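# Transfer vial tray from ledge to infeed table

## Task

Lift the tray of vials from the ledge and set it on the infeed table so it sits between the side rails and is pushed up against the end stop, with the end that led on the ledge still leading and all vials upright in the tray; at the finish neither hand may touch the tray or any vial.

## Robot and tools

Robot: two arms, left_arm and right_arm, each ending in a five-finger hand (right_arm has a right hand, left_arm its mirror-image left hand). Base positions in the scene frame: left_arm (-0.041, +0.277, +0.003) m, right_arm (-0.015, -0.321, +0.003) m, each turned only slightly about z. A post stands on the floor behind the arms. Loose objects may occasionally get a short push from outside.

Frames. Scene frame: origin at table-top height midway between the nominal bases, +x out over the table, +z up, left_arm on the +y side. Every hand pose, Hand target and offset for an arm uses that arm's own base frame; fixed cameras and the table use the scene frame. Each arm has a hand point about 0.15 m out from the wrist face: its +z runs along the straightened fingers, +y out of the palm, +x across the palm away from the thumb on the right hand (toward the thumb on the left hand). Straight fingers extend 0.06 to 0.07 m past the point and lie 0.06 m behind it on -y. A bracket on the little-finger side of the wrist sticks out and can strike things.

The 28-number row (all values in [-1, 1], always both arms): left_arm dx, dy, dz, rx, ry, rz; then left hand little, ring, middle, index, thumb_bend, thumb_turn, force_limit, speed; then the same 14 for right_arm. Pose numbers are offsets, not poses: they are measured from that arm's Hand target as it stood when the action (or move) began, along its base axes, with 1.0 = 0.6 m for dx, dy, dz or 180 degrees for the rotation vector rx, ry, rz (turning about the Hand target position). Sending the same offset again moves further. Six zeros asks nothing new of an arm. The six finger numbers are absolute targets: +1 open/straight, -1 closed; for thumb_turn +1 is beside the palm, -1 across in front of it. force_limit maps -1..+1 to about 0..10 N at the fingertip (0..15 N for the two thumb motors); speed rises from almost zero at -1 to full at +0.48 and stays full above. There is no 'no change' value: to keep a hand as it is, resend the eight hand numbers of its last executed row (before any row has run, use hand_measured plus hand_force_limit and hand_speed). For a soft grip close at speed -0.94 or lower. With the thumb turned in front, the hand wraps objects about 0.035 to 0.065 m thick, or a handle down to about 0.025 m.

Tools.
execute_actions(actions, cameras): actions is a list of actions, each a list of 1 to 15 rows; each row is one 1/30 s step, the last row is held to step 15, and each action lasts 0.5 s. Every row in an action counts from the action's starting Hand target. cameras: list of names, ["all"], or []; by default images come only with an empty actions list.
move(target, speed, blend, blocking, cameras): target is one row or a list of up to 15 rows; all offsets in the list count from the same starting Hand targets. Paths are straight, shared, capped at 10 s total, and do not avoid obstacles or the other arm. speed in m/s, 0.002 to 4.3 (default 0.25), one number or one per target; turns limited to twice that in rad/s. blend in m rounds corners (0 = stop at each). blocking=false returns after about 0.5 s while the move continues. Hand numbers of later targets are applied on arrival. The result adds a move: line (done, off_target, moving, held, fault) and limits=paced or limits=held.
wait(seconds 0 to 3600, cameras): lets time pass without new commands; a running move carries on.
stop(cameras): brakes a running move.
zoom_image(camera, region [x0, y0, x1, y1] in pixels, up to 504 by 504): enlarges part of the newest image of cam_head_left, cam_head_right, cam_high, cam_low, cam_left_wrist or cam_right_wrist (all 672x504).
show_instructions(): shows the reference pages.
finished_scene(scene 1): ends the scene permanently.

Results: end_effector_position (m) and end_effector_quat_wxyz per arm in its base frame; Hand target (the last commanded pose after clipping, from which the next offsets start); joint positions, velocities (may be omitted when all are noise), torques (raw, offset, wrapping at ±28 N m for numbers 3 and 4); hand_measured, hand_stopped_by (moving, target, force, stalled, fault), hand_load_n (positive = finger pushed open; a lost grip shows as load near 0); motor temperatures; MOTOR HOT or FAULT lines.

Behaviour: the arm tracks loosely; sag of 1 to 3 cm (up to 5 cm) below the command is normal. Orientation commands are clipped to 40 degrees from the measured one per step. A blocked arm keeps pressing until commanded back past its hand point. Wrist near the waist axis can swing the whole arm. Joint ranges (rad): waist -2.880 to 2.880, shoulder 0.000 to 3.142, elbow 0.000 to 3.019, wrist pitch -1.693 to 1.571, wrist yaw -1.571 to 1.571, wrist roll -2.094 to 2.094. Holding loads or stretching heats motors; at 100 °C the arm drops for 30 to 60 s.

Avoid: dropping the tray even a few millimetres, tipping vials, letting glass fall, fast contact with the table, rails, stop or post, pushing hard, contact between the two arms or one hand gripping the other, squeezing fingers too hard, and leaving anything off the table.

Each tool is called after "Call:" by a JSON object that holds its "name" and its "arguments", one argument or row to a line.

Reference images:

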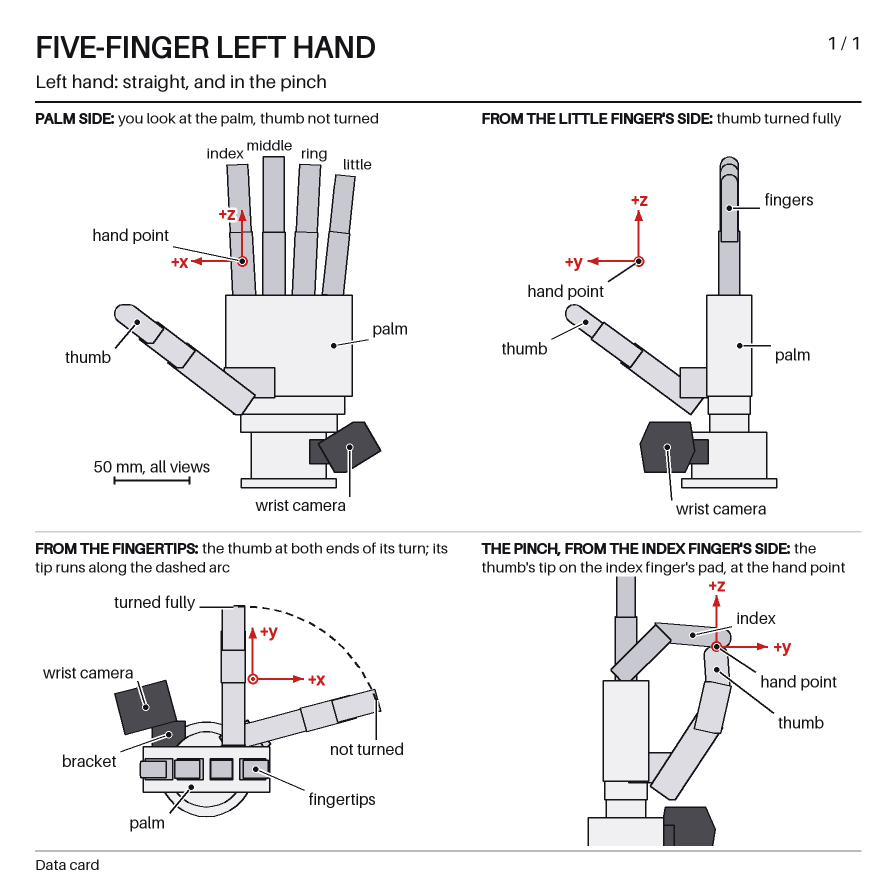

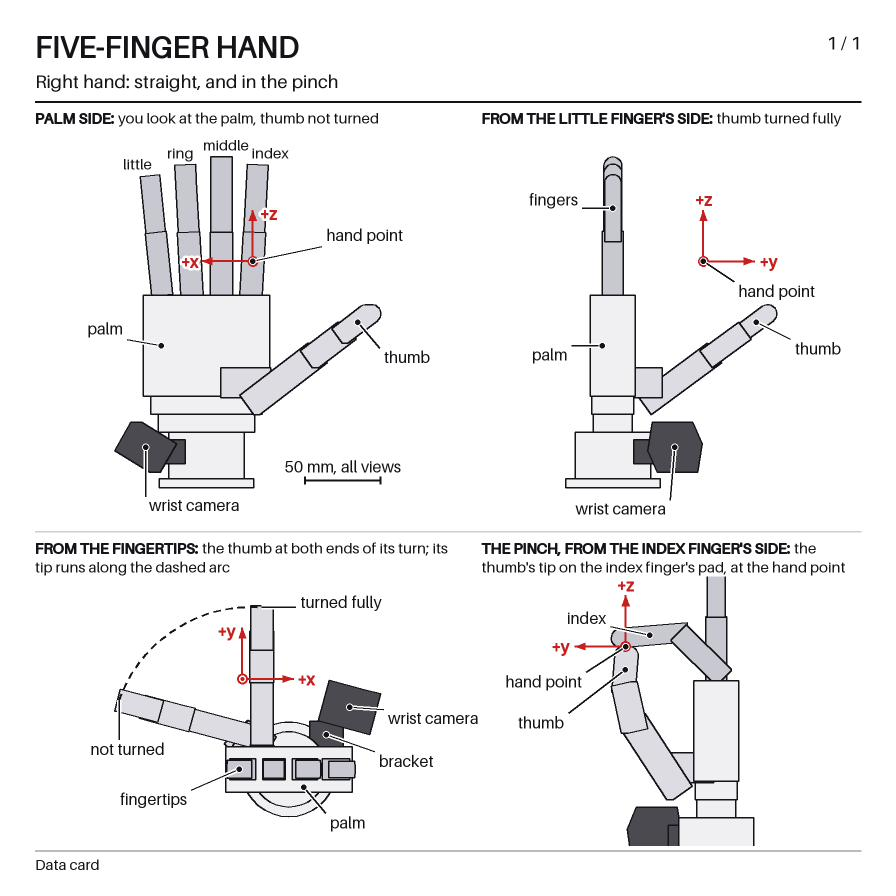

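## Session

Call:
{"name": "execute_actions", "arguments": {
  "actions": []
}}

Scene clock: 0.00 s.
left_arm: end_effector_position=(+0.3156, -0.2345, +0.3440) hand_measured=(+1.000, +1.000, +1.000, +1.000, +1.000, +1.000) hand_load_n=(+0.0, +0.0, +0.0, +0.0, +0.0, +0.0) hand_stopped_by=(target, target, target, target, target, target) hand_force_limit=0.00 hand_speed=-0.80 end_effector_quat_wxyz=(+0.218, +0.292, +0.788, -0.497) | right_arm: end_effector_position=(+0.3779, +0.1801, +0.1820) hand_measured=(+1.000, +1.000, +1.000, +1.000, +1.000, +1.000) hand_load_n=(+0.0, +0.0, +0.0, +0.0, +0.0, +0.0) hand_stopped_by=(target, target, target, target, target, target) hand_force_limit=0.00 hand_speed=-0.80 end_effector_quat_wxyz=(+0.008, +0.936, +0.339, -0.091)
Joint positions: left_arm=[-0.288 1.008 1.153 -1.071 1.03 1.62] | right_arm=[0.585 1.624 1.461 -1.59 -0.027 -1.683]
Joint velocities: within noise
Joint torques (N m): no reading
Motor temperatures (°C): left_arm=[33 33 35 34 33 34] | right_arm=[34 36 31 33 37 35]
Heat: left arm: hottest elbow 35 °C; right arm: hottest wrist yaw 37 °C.
Hand target: left_arm +0.3188, -0.2354, +0.3522; +0.225, +0.296, +0.785, -0.496 | right_arm +0.3829, +0.1835, +0.1865; +0.006, +0.937, +0.339, -0.084

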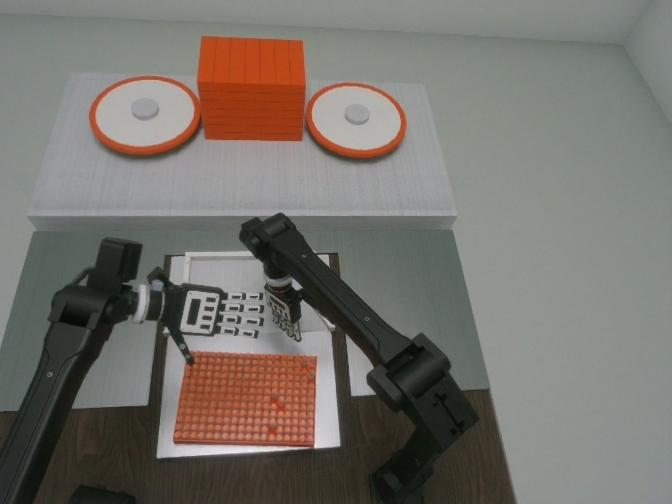

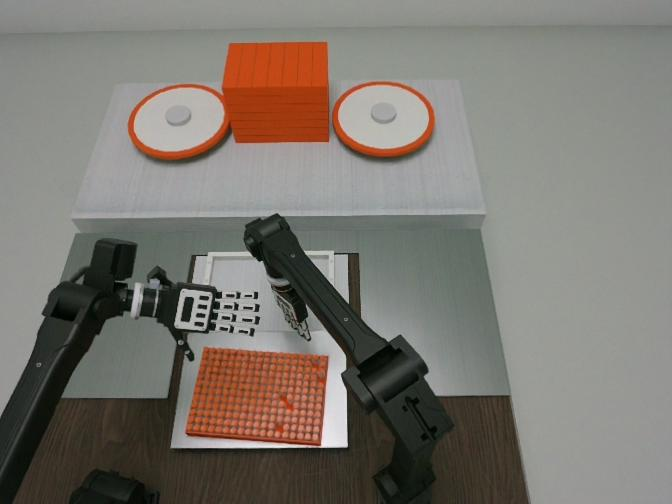

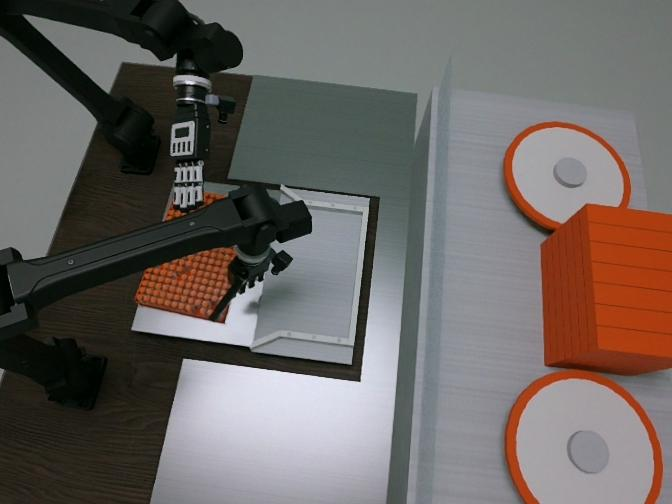

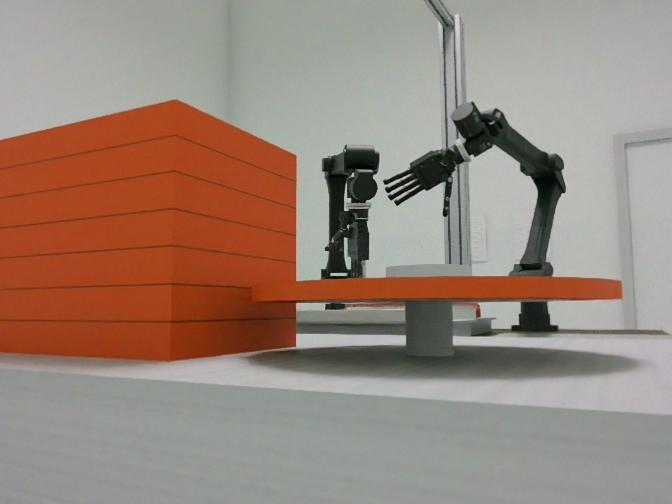

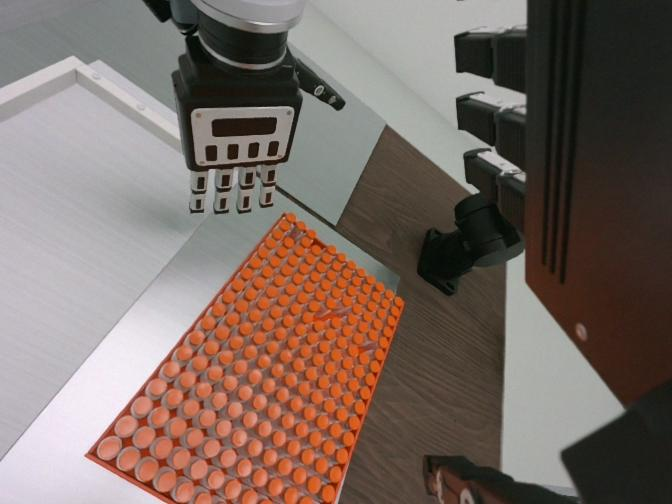

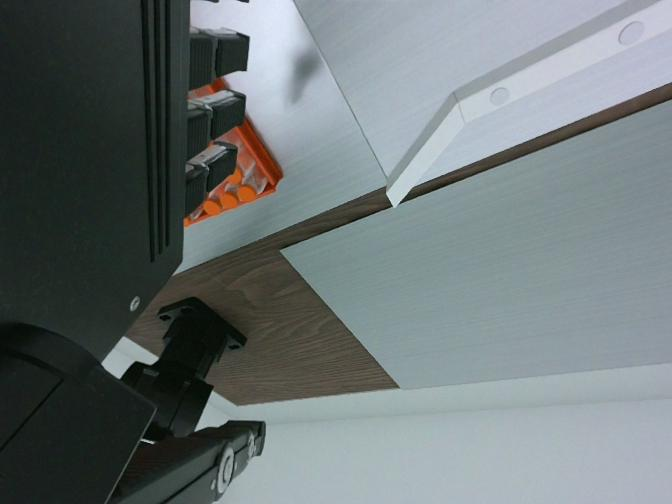

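Call:
{"name": "zoom_image", "arguments": {
  "camera": "cam_head_left",
  "region": [140, 230, 370, 470]
}}

Call:
{"name": "zoom_image", "arguments": {
  "camera": "cam_high",
  "region": [120, 160, 400, 390]
}}

Call:
{"name": "zoom_image", "arguments": {
  "camera": "cam_low",
  "region": [280, 250, 600, 370]
}}

Call:
{"name": "zoom_image", "arguments": {
  "camera": "cam_left_wrist",
  "region": [0, 40, 420, 504]
}}

Call:
{"name": "zoom_image", "arguments": {
  "camera": "cam_right_wrist",
  "region": [150, 0, 672, 350]
}}

Scaled by 2.100 from the camera's image (finer frame: 960x720).

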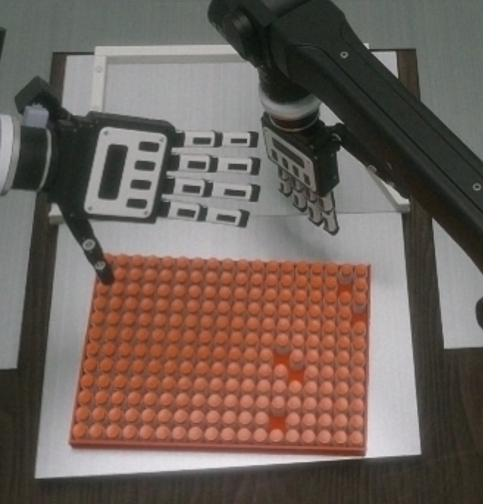

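Scaled by 1.800 from the camera's image (finer frame: 960x720).

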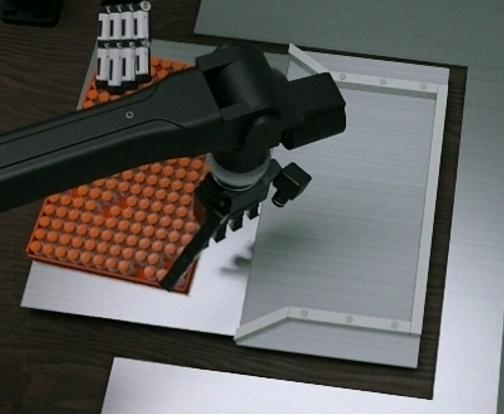

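Scaled by 1.575 from the camera's image (finer frame: 960x720).

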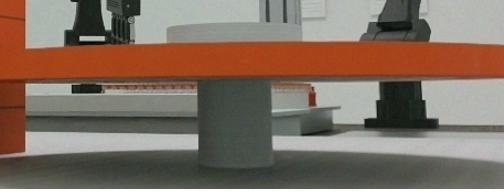

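Scaled by 1.086 from the camera's image (finer frame: 960x720).

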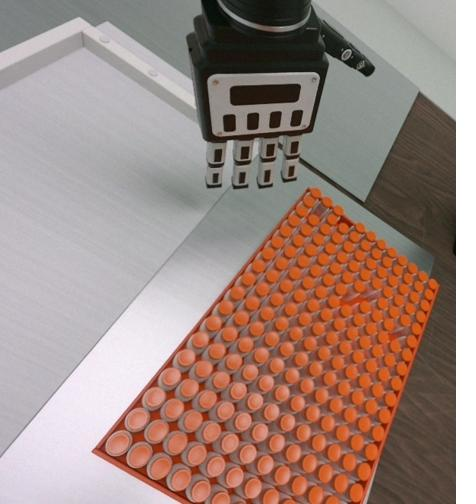

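Region (150, 0, 672, 350) is 522x350 pixels. A region can be at most 504 by 504 pixels.

Call:
{"name": "zoom_image", "arguments": {
  "camera": "cam_right_wrist",
  "region": [180, 0, 672, 350]
}}

Call:
{"name": "zoom_image", "arguments": {
  "camera": "cam_low",
  "region": [290, 280, 400, 350]
}}

Call:
{"name": "zoom_image", "arguments": {
  "camera": "cam_low",
  "region": [400, 280, 510, 350]
}}

Call:
{"name": "zoom_image", "arguments": {
  "camera": "cam_high",
  "region": [220, 170, 400, 390]
}}

Call:
{"name": "zoom_image", "arguments": {
  "camera": "cam_head_right",
  "region": [160, 230, 370, 470]
}}

Scaled by 1.024 from the camera's image (finer frame: 960x720).

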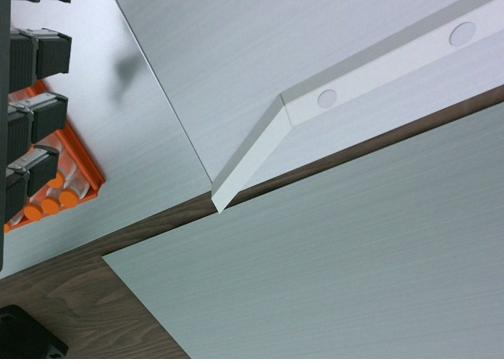

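Scaled by 4.582 from the camera's image (finer frame: 960x720).

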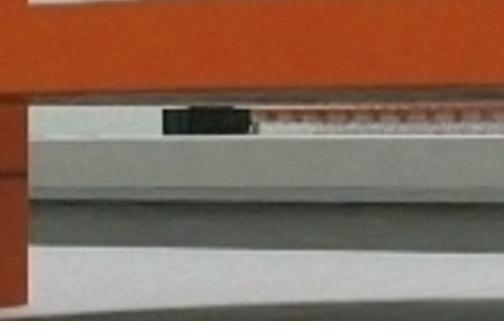

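Scaled by 4.582 from the camera's image (finer frame: 960x720).

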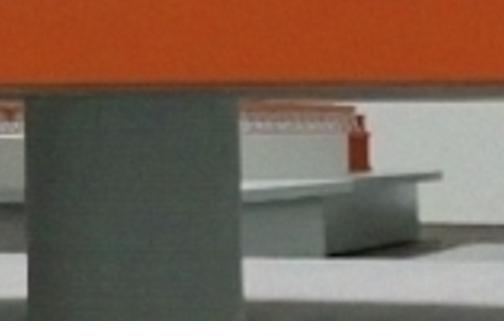

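Scaled by 2.291 from the camera's image (finer frame: 960x720).

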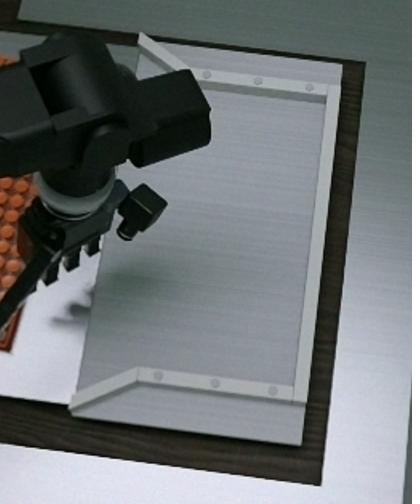

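Scaled by 2.100 from the camera's image (finer frame: 960x720).

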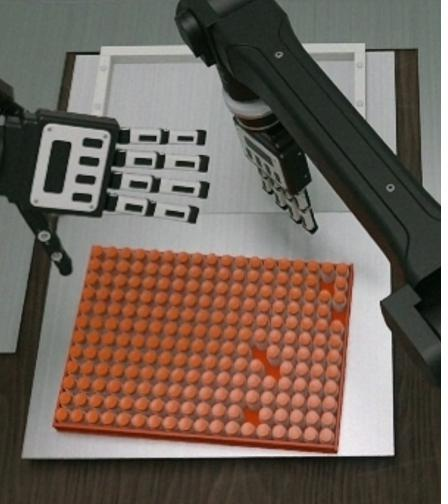

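Call:
{"name": "move", "arguments": {
  "target": [-0.105,0.149,0.075,0.1065,0.3825,0.6205,1,1,1,1,1,-1,0,-0.3,0,0,0,0,0,0,1,1,1,1,1,-1,0,-0.3],
  "speed": 0.25,
  "cameras": ["all"]
}}

Scene clock: 169.13 s.
left_arm: end_effector_position=(+0.2561, -0.1493, +0.3906) hand_measured=(+1.000, +1.000, +1.000, +1.000, +1.000, -1.000) hand_load_n=(+0.0, +0.0, +0.0, +0.0, +0.0, +0.0) hand_stopped_by=(target, target, target, target, target, target) hand_force_limit=0.00 hand_speed=-0.30 end_effector_quat_wxyz=(-0.086, +0.674, -0.719, +0.146) | right_arm: end_effector_position=(+0.3779, +0.1801, +0.1820) hand_measured=(+1.000, +1.000, +1.000, +1.000, +1.000, -1.000) hand_load_n=(+0.0, +0.0, +0.0, +0.0, -0.5, +0.0) hand_stopped_by=(target, target, target, target, target, target) hand_force_limit=0.00 hand_speed=-0.30 end_effector_quat_wxyz=(+0.008, +0.936, +0.339, -0.091)
Joint positions: left_arm=[-0.386 1.081 1.525 -1.675 -0.034 -0.316] | right_arm=[0.585 1.624 1.461 -1.59 -0.027 -1.683]
Joint torques (N m): left_arm=[1.55 -6.42 7.94 1.29 0.13 -0.09] | right_arm=[-0.03 -10.87 10.02 -0.18 0.11 -0.02]
Motor temperatures (°C): left_arm=[33 33 44 33 34 33] | right_arm=[34 38 40 32 36 34]
Heat: left arm: hottest elbow 44 °C; right arm: hottest elbow 40 °C.
Hand target: left_arm +0.2558, -0.1459, +0.3972; -0.061, +0.692, -0.716, +0.062 | right_arm +0.3829, +0.1835, +0.1865; +0.006, +0.937, +0.339, -0.084
Off the commanded pose: left_arm 0.007 m, 10 deg | right_arm 0.008 m, 1 deg.
joint sent to its limit (left arm) — joint 4 (wrist pitch), lower limit. The joint targets are off in orientation, not in position.
move: off_target (left_arm)
cam_left_wrist: T_world_to_cam=[[0.90668, -0.30697, 0.28933, -0.38461], [-0.41214, -0.79081, 0.4525, -0.18666], [0.0899, -0.52952, -0.84352, 0.33895]] pos_world=[0.24132, -0.08619, 0.48165]

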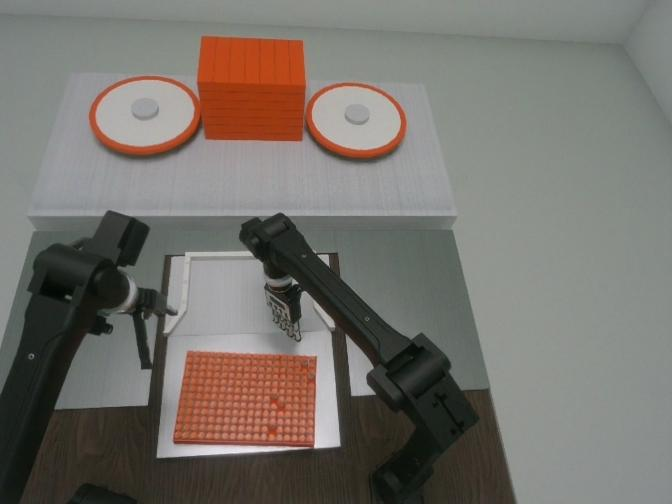

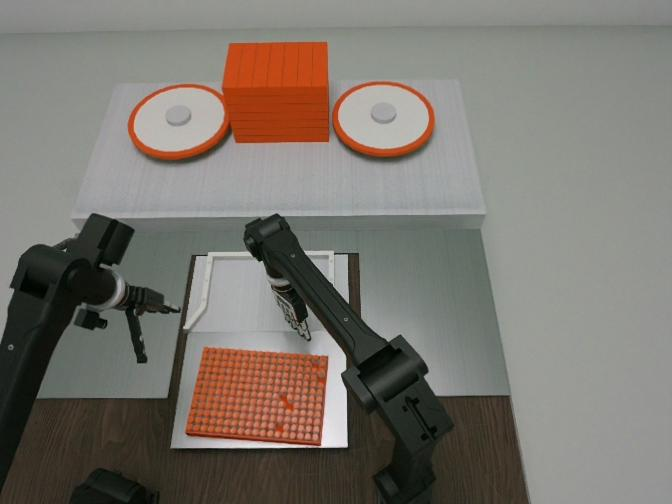

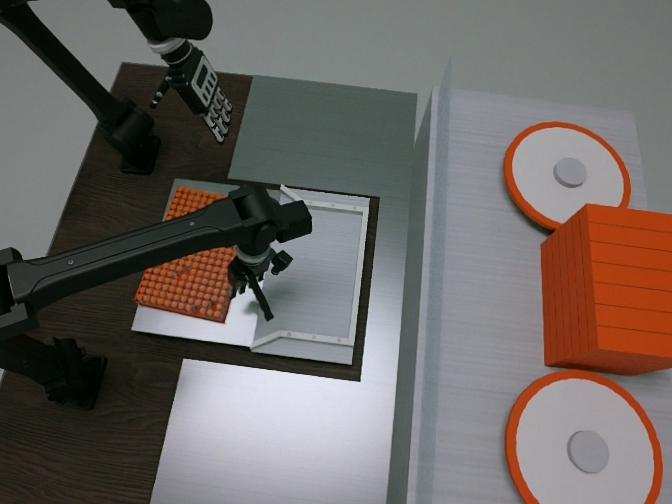

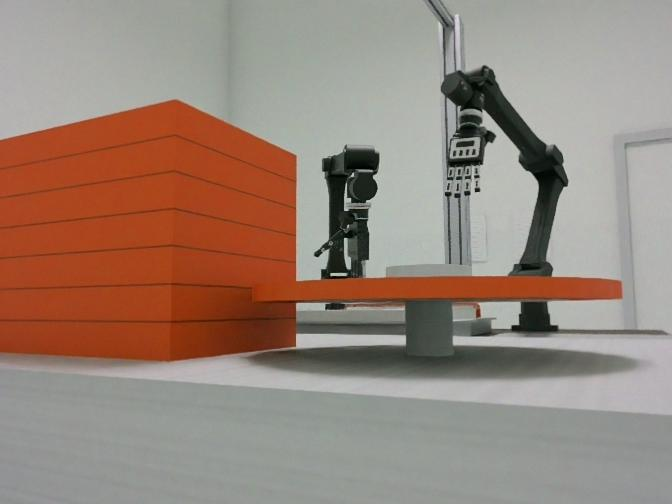

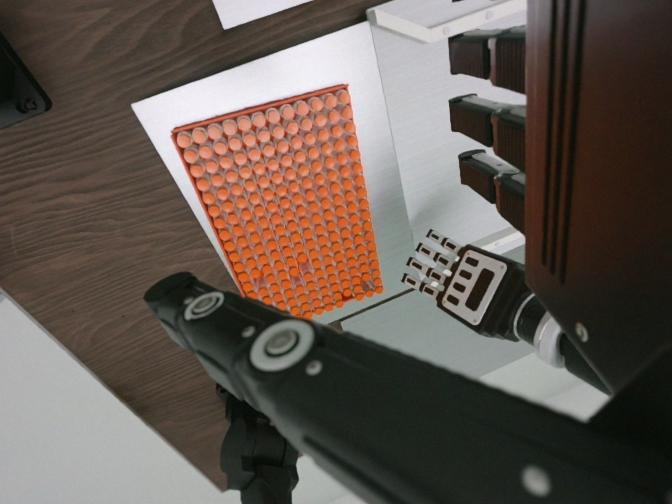

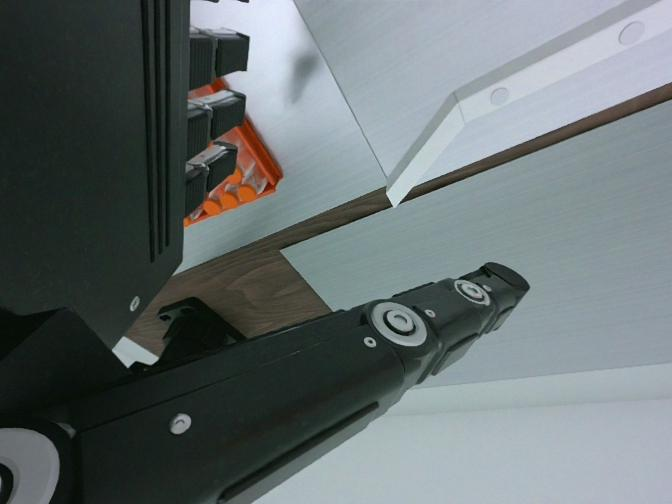

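Call:
{"name": "move", "arguments": {
  "target": [
    [0,0,0,0,0,0,1,1,1,1,1,-1,0,-0.3,-0.25,0.083,0.14,0.0095,-0.04,-0.36,1,1,1,1,1,-1,0,-0.3],
    [0,0,0,0,0,0,1,1,1,1,1,-1,0,-0.3,-0.666,0.179,0.06,0.019,-0.08,-0.721,1,1,1,1,1,-1,0,-0.3]
  ],
  "blend": [0.05,0],
  "speed": 0.25,
  "cameras": ["all"]
}}

Scene clock: 220.93 s.
left_arm: end_effector_position=(+0.2561, -0.1493, +0.3906) hand_measured=(+1.000, +1.000, +1.000, +1.000, +1.000, -1.000) hand_load_n=(+0.0, +0.0, +0.0, +0.0, +0.0, +0.0) hand_stopped_by=(target, target, target, target, target, target) hand_force_limit=0.00 hand_speed=-0.30 end_effector_quat_wxyz=(-0.086, +0.674, -0.718, +0.146) | right_arm: end_effector_position=(-0.0134, +0.2930, +0.2255) hand_measured=(+1.000, +1.000, +1.000, +1.000, +1.000, -1.000) hand_load_n=(+0.0, +0.0, +0.0, +0.0, -0.5, +0.0) hand_stopped_by=(target, target, target, target, target, target) hand_force_limit=0.00 hand_speed=-0.30 end_effector_quat_wxyz=(-0.066, +0.706, -0.703, +0.055)
Joint positions: left_arm=[-0.386 1.081 1.525 -1.675 -0.034 -0.317] | right_arm=[1.522 1.005 1.041 -1.583 0.17 1.515]
Joint torques (N m): left_arm=[1.55 -7.24 7.9 1.29 0.12 -0.09] | right_arm=[0.79 -2.02 8.88 -0.16 0.32 0.11]
Heat: left arm: hottest elbow 43 °C; right arm: hottest elbow 40 °C.
Hand target: left_arm +0.2558, -0.1460, +0.3972; -0.061, +0.692, -0.716, +0.062 | right_arm -0.0166, +0.2909, +0.2223; -0.062, +0.706, -0.703, +0.061
Off the commanded pose: left_arm 0.007 m, 10 deg | right_arm 0.005 m, 1 deg.
joint sent to its limit (left arm) — joint 4 (wrist pitch), lower limit. The joint targets are off in orientation, not in position.
move: done
cam_left_wrist: T_world_to_cam=[[0.90692, -0.30616, 0.28941, -0.38464], [-0.41151, -0.79098, 0.45279, -0.18696], [0.09029, -0.52973, -0.84334, 0.33875]] pos_world=[0.24132, -0.08619, 0.48165]
cam_right_wrist: T_world_to_cam=[[-0.93769, -0.28963, -0.19196, 0.11525], [-0.34725, 0.80065, 0.48824, -0.35352], [0.01229, 0.52448, -0.85133, 0.1568]] pos_world=[-0.01662, 0.23418, 0.32821]

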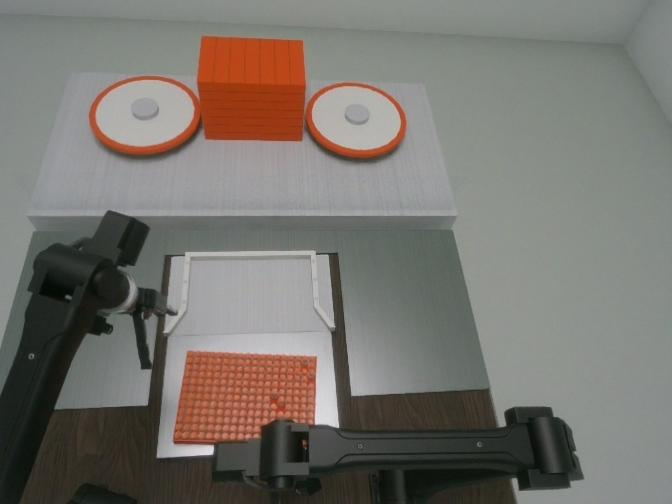

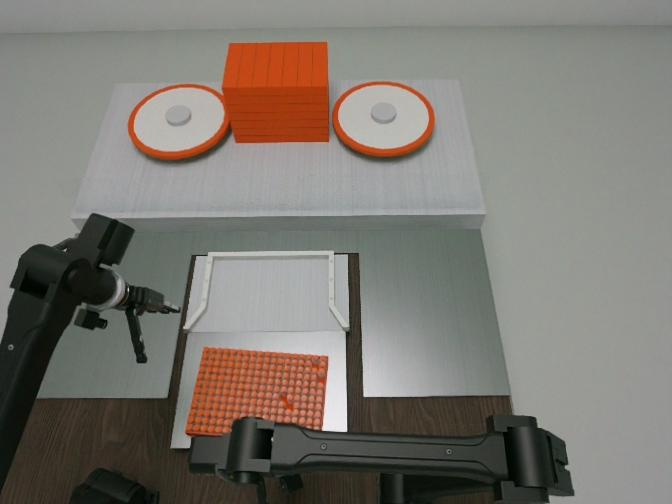

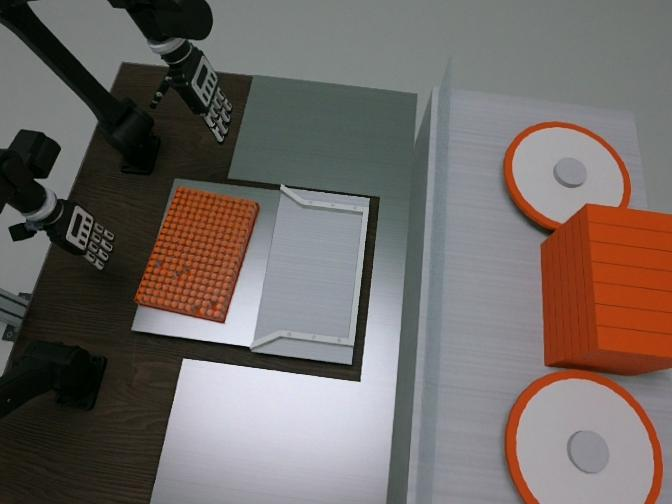

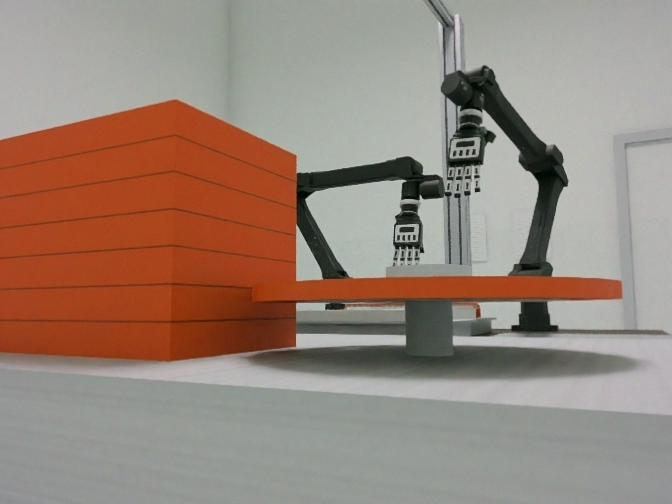

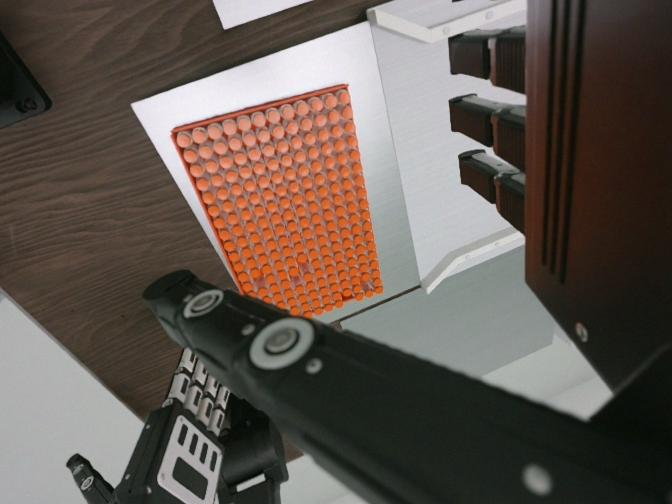

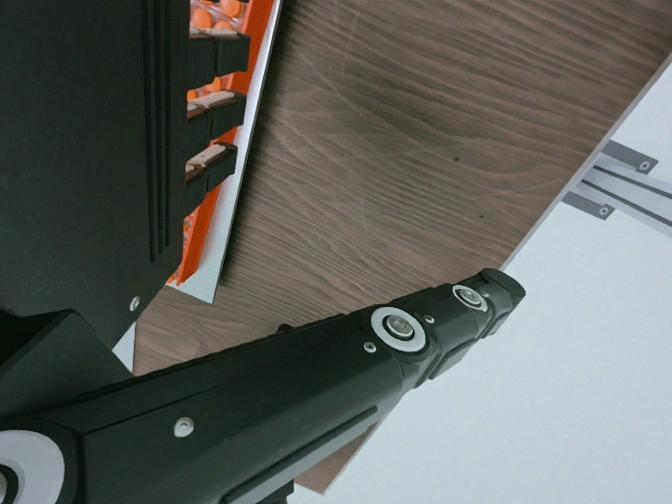

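Call:
{"name": "zoom_image", "arguments": {
  "camera": "cam_high",
  "region": [120, 170, 400, 380]
}}

Call:
{"name": "zoom_image", "arguments": {
  "camera": "cam_head_left",
  "region": [140, 235, 360, 465]
}}

Call:
{"name": "zoom_image", "arguments": {
  "camera": "cam_left_wrist",
  "region": [120, 60, 420, 330]
}}

Call:
{"name": "zoom_image", "arguments": {
  "camera": "cam_right_wrist",
  "region": [120, 0, 320, 320]
}}

Scaled by 1.800 from the camera's image (finer frame: 960x720).

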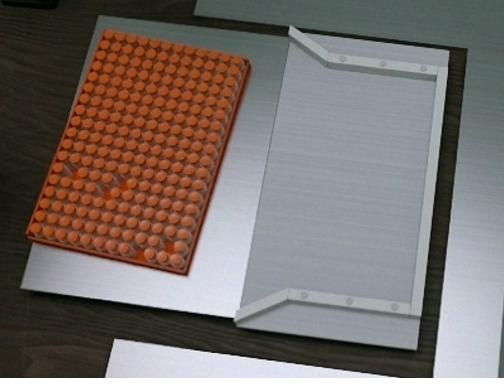

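Scaled by 2.191 from the camera's image (finer frame: 960x720).

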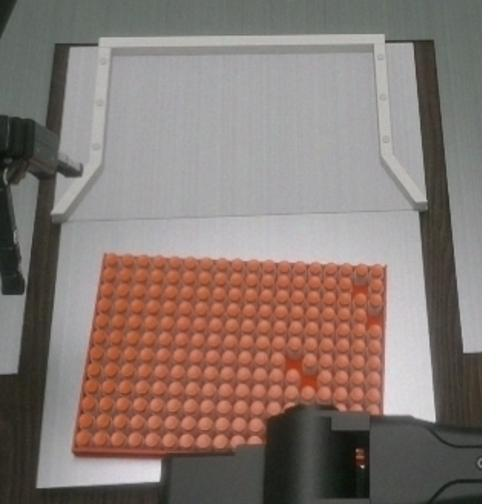

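Scaled by 1.680 from the camera's image (finer frame: 960x720).

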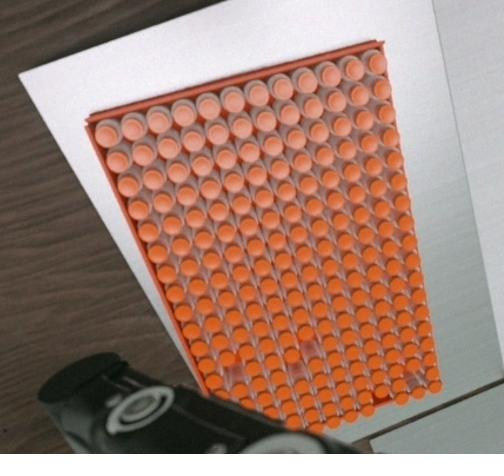

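Scaled by 1.575 from the camera's image (finer frame: 960x720).

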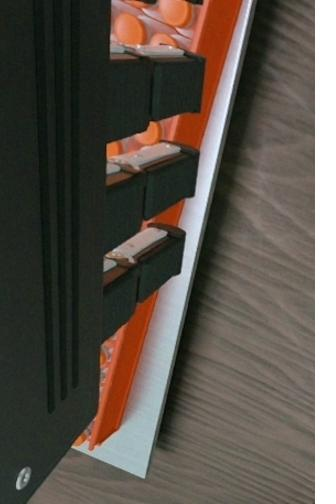

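Call:
{"name": "zoom_image", "arguments": {
  "camera": "cam_high",
  "region": [40, 180, 150, 290]
}}

Call:
{"name": "zoom_image", "arguments": {
  "camera": "cam_low",
  "region": [380, 170, 520, 290]
}}

Scaled by 4.582 from the camera's image (finer frame: 960x720).

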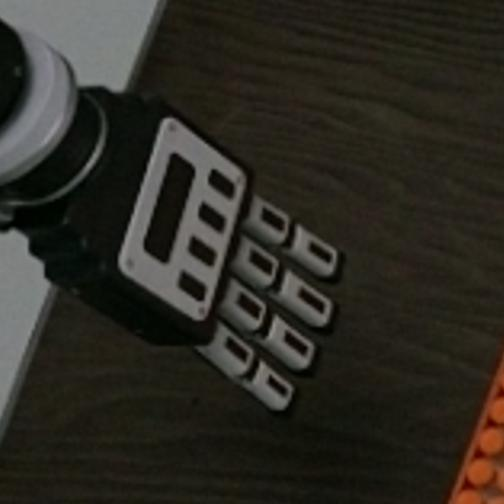

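Scaled by 3.600 from the camera's image (finer frame: 960x720).

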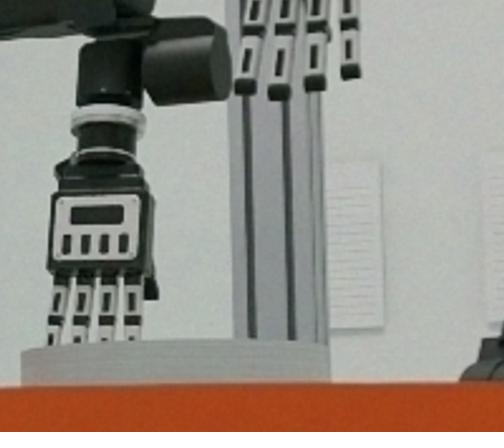

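Call:
{"name": "move", "arguments": {
  "target": [-0.370,-0.112,-0.267,0,0,0,1,1,1,1,1,-1,0,-0.3,0,0,0,0,0,0,1,1,1,1,1,-1,0,-0.3],
  "speed": 0.2,
  "cameras": ["all"]
}}

Scene clock: 310.70 s.
left_arm: end_effector_position=(+0.0652, -0.1960, +0.2563) hand_measured=(+1.000, +1.000, +1.000, +1.000, +1.000, -1.000) hand_load_n=(+0.0, +0.0, +0.0, +0.0, +0.0, +0.0) hand_stopped_by=(target, target, target, target, target, target) hand_force_limit=0.00 hand_speed=-0.30 end_effector_quat_wxyz=(+0.056, -0.664, +0.743, -0.064) | right_arm: end_effector_position=(-0.0134, +0.2930, +0.2255) hand_measured=(+1.000, +1.000, +1.000, +1.000, +1.000, -1.000) hand_load_n=(+0.0, +0.0, +0.0, +0.0, -0.5, +0.0) hand_stopped_by=(target, target, target, target, target, target) hand_force_limit=0.00 hand_speed=-0.30 end_effector_quat_wxyz=(-0.066, +0.706, -0.703, +0.055)
Joint positions: left_arm=[-1.053 0.815 1.022 -1.675 -0.136 -0.935] | right_arm=[1.522 1.005 1.041 -1.583 0.17 1.516]
Joint torques (N m): left_arm=[0.73 -2.67 8.34 1.18 -0.12 0.09] | right_arm=[1.9 -1.85 8.57 0.01 0.36 0.11]
Heat: left arm: hottest elbow 42 °C; right arm: hottest elbow 38 °C.
Hand target: left_arm +0.0697, -0.1972, +0.2621; +0.056, -0.665, +0.741, -0.071 (not the last commanded pose) | right_arm -0.0166, +0.2909, +0.2223; -0.062, +0.706, -0.703, +0.061
Off the commanded pose: left_arm 0.041 m, 4 deg | right_arm 0.005 m, 1 deg.
move: held (left_arm; a check stopped the path); limits=held
pose unreachable (left arm): on one or more control steps of this call, first in action 0 (counted from 0), this arm could not follow its commanded pose, so it was not sent that pose on those steps. It may still have moved: this result reports where it is.
cause: moving toward the commanded pose would bring a part of the arm too close to another arm (a part of this arm just beyond joint 4 (wrist pitch) and a part of the right arm just beyond its joint 4 (wrist pitch), 43 mm apart when this arm was first held).
cam_left_wrist: T_world_to_cam=[[0.9245, -0.36261, 0.11753, -0.1551], [-0.37543, -0.81279, 0.44545, -0.24642], [-0.066, -0.45594, -0.88756, 0.25397]] pos_world=[0.06764, -0.14073, 0.35341]
cam_right_wrist: T_world_to_cam=[[-0.9378, -0.28926, -0.19201, 0.11517], [-0.34696, 0.80071, 0.48835, -0.35356], [0.01249, 0.5246, -0.85126, 0.15675]] pos_world=[-0.01662, 0.23418, 0.32821]

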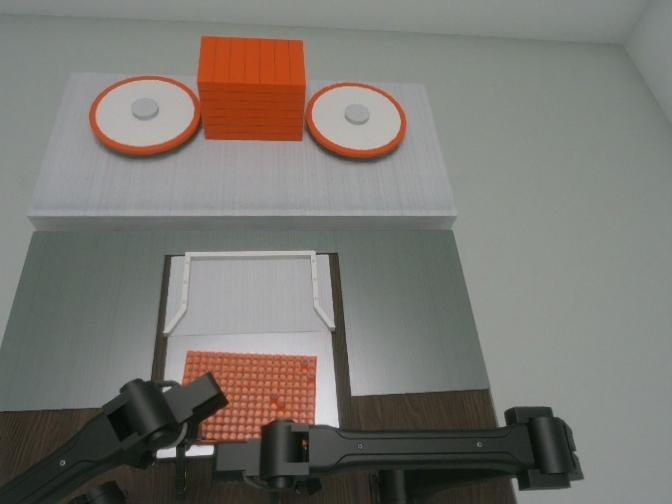

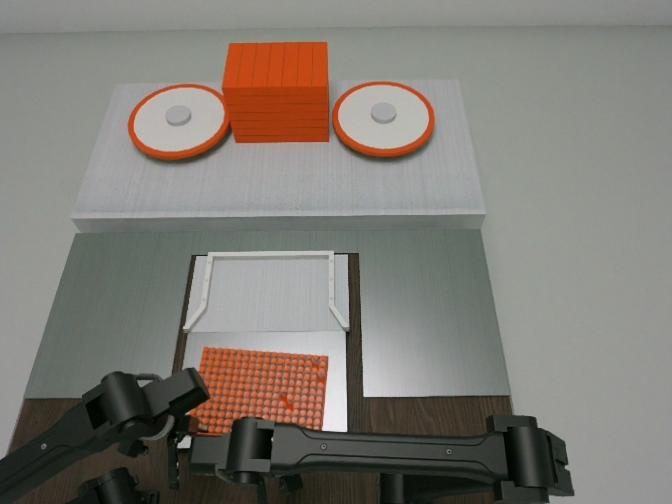

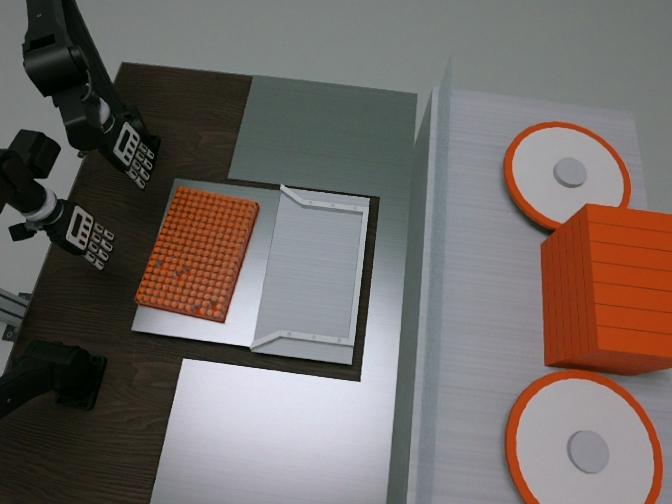

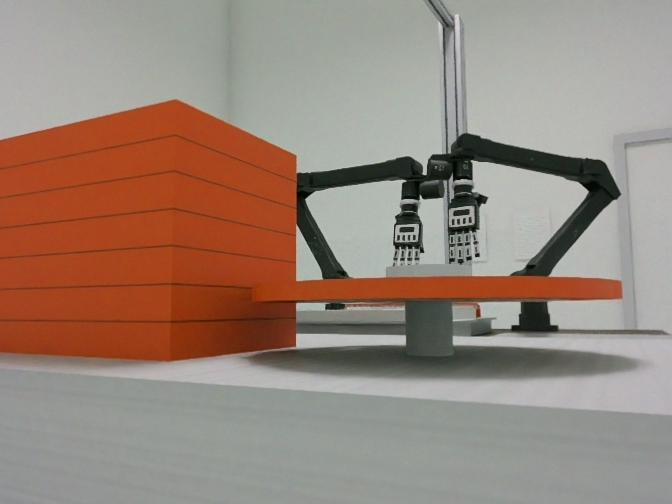

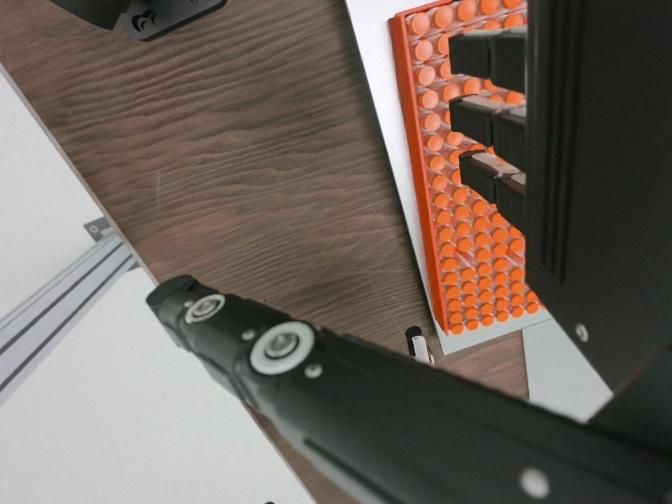

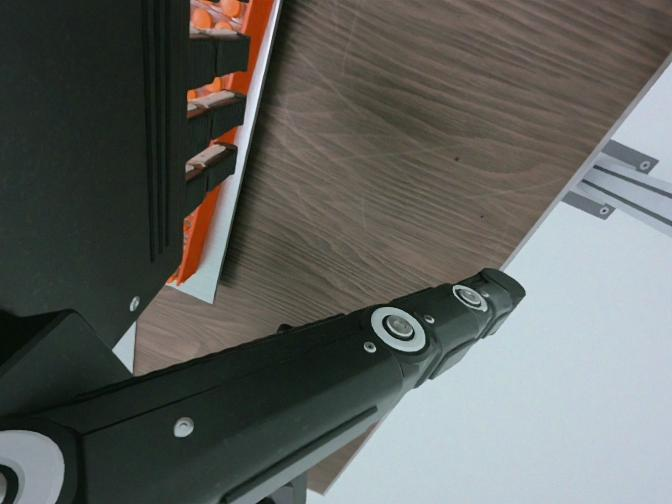

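Call:
{"name": "zoom_image", "arguments": {
  "camera": "cam_low",
  "region": [380, 150, 520, 290]
}}

Call:
{"name": "zoom_image", "arguments": {
  "camera": "cam_high",
  "region": [40, 90, 200, 290]
}}

Call:
{"name": "zoom_image", "arguments": {
  "camera": "cam_head_left",
  "region": [60, 340, 360, 504]
}}

Scaled by 3.600 from the camera's image (finer frame: 960x720).

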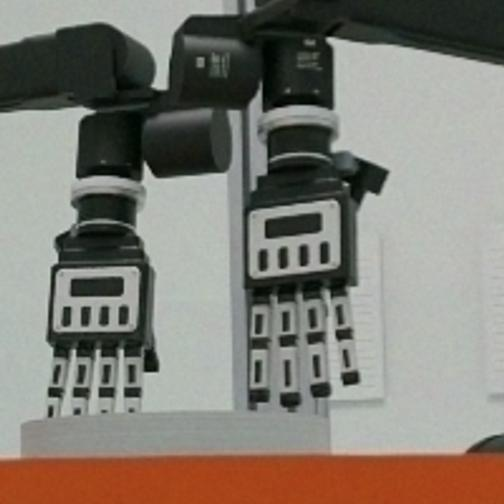

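Scaled by 2.520 from the camera's image (finer frame: 960x720).

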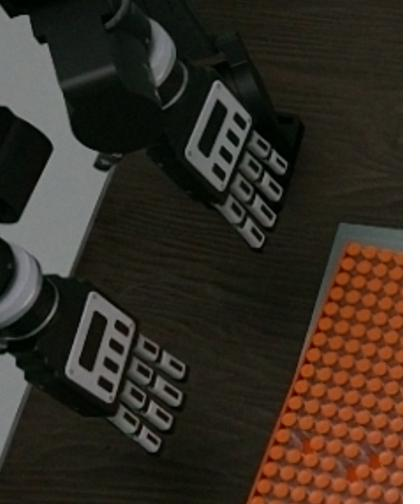

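Scaled by 1.680 from the camera's image (finer frame: 960x720).

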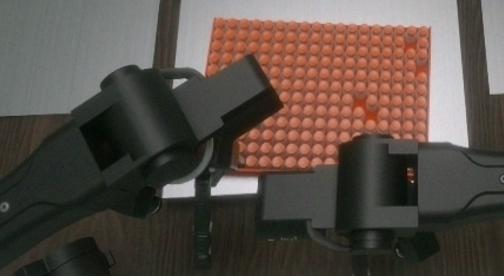

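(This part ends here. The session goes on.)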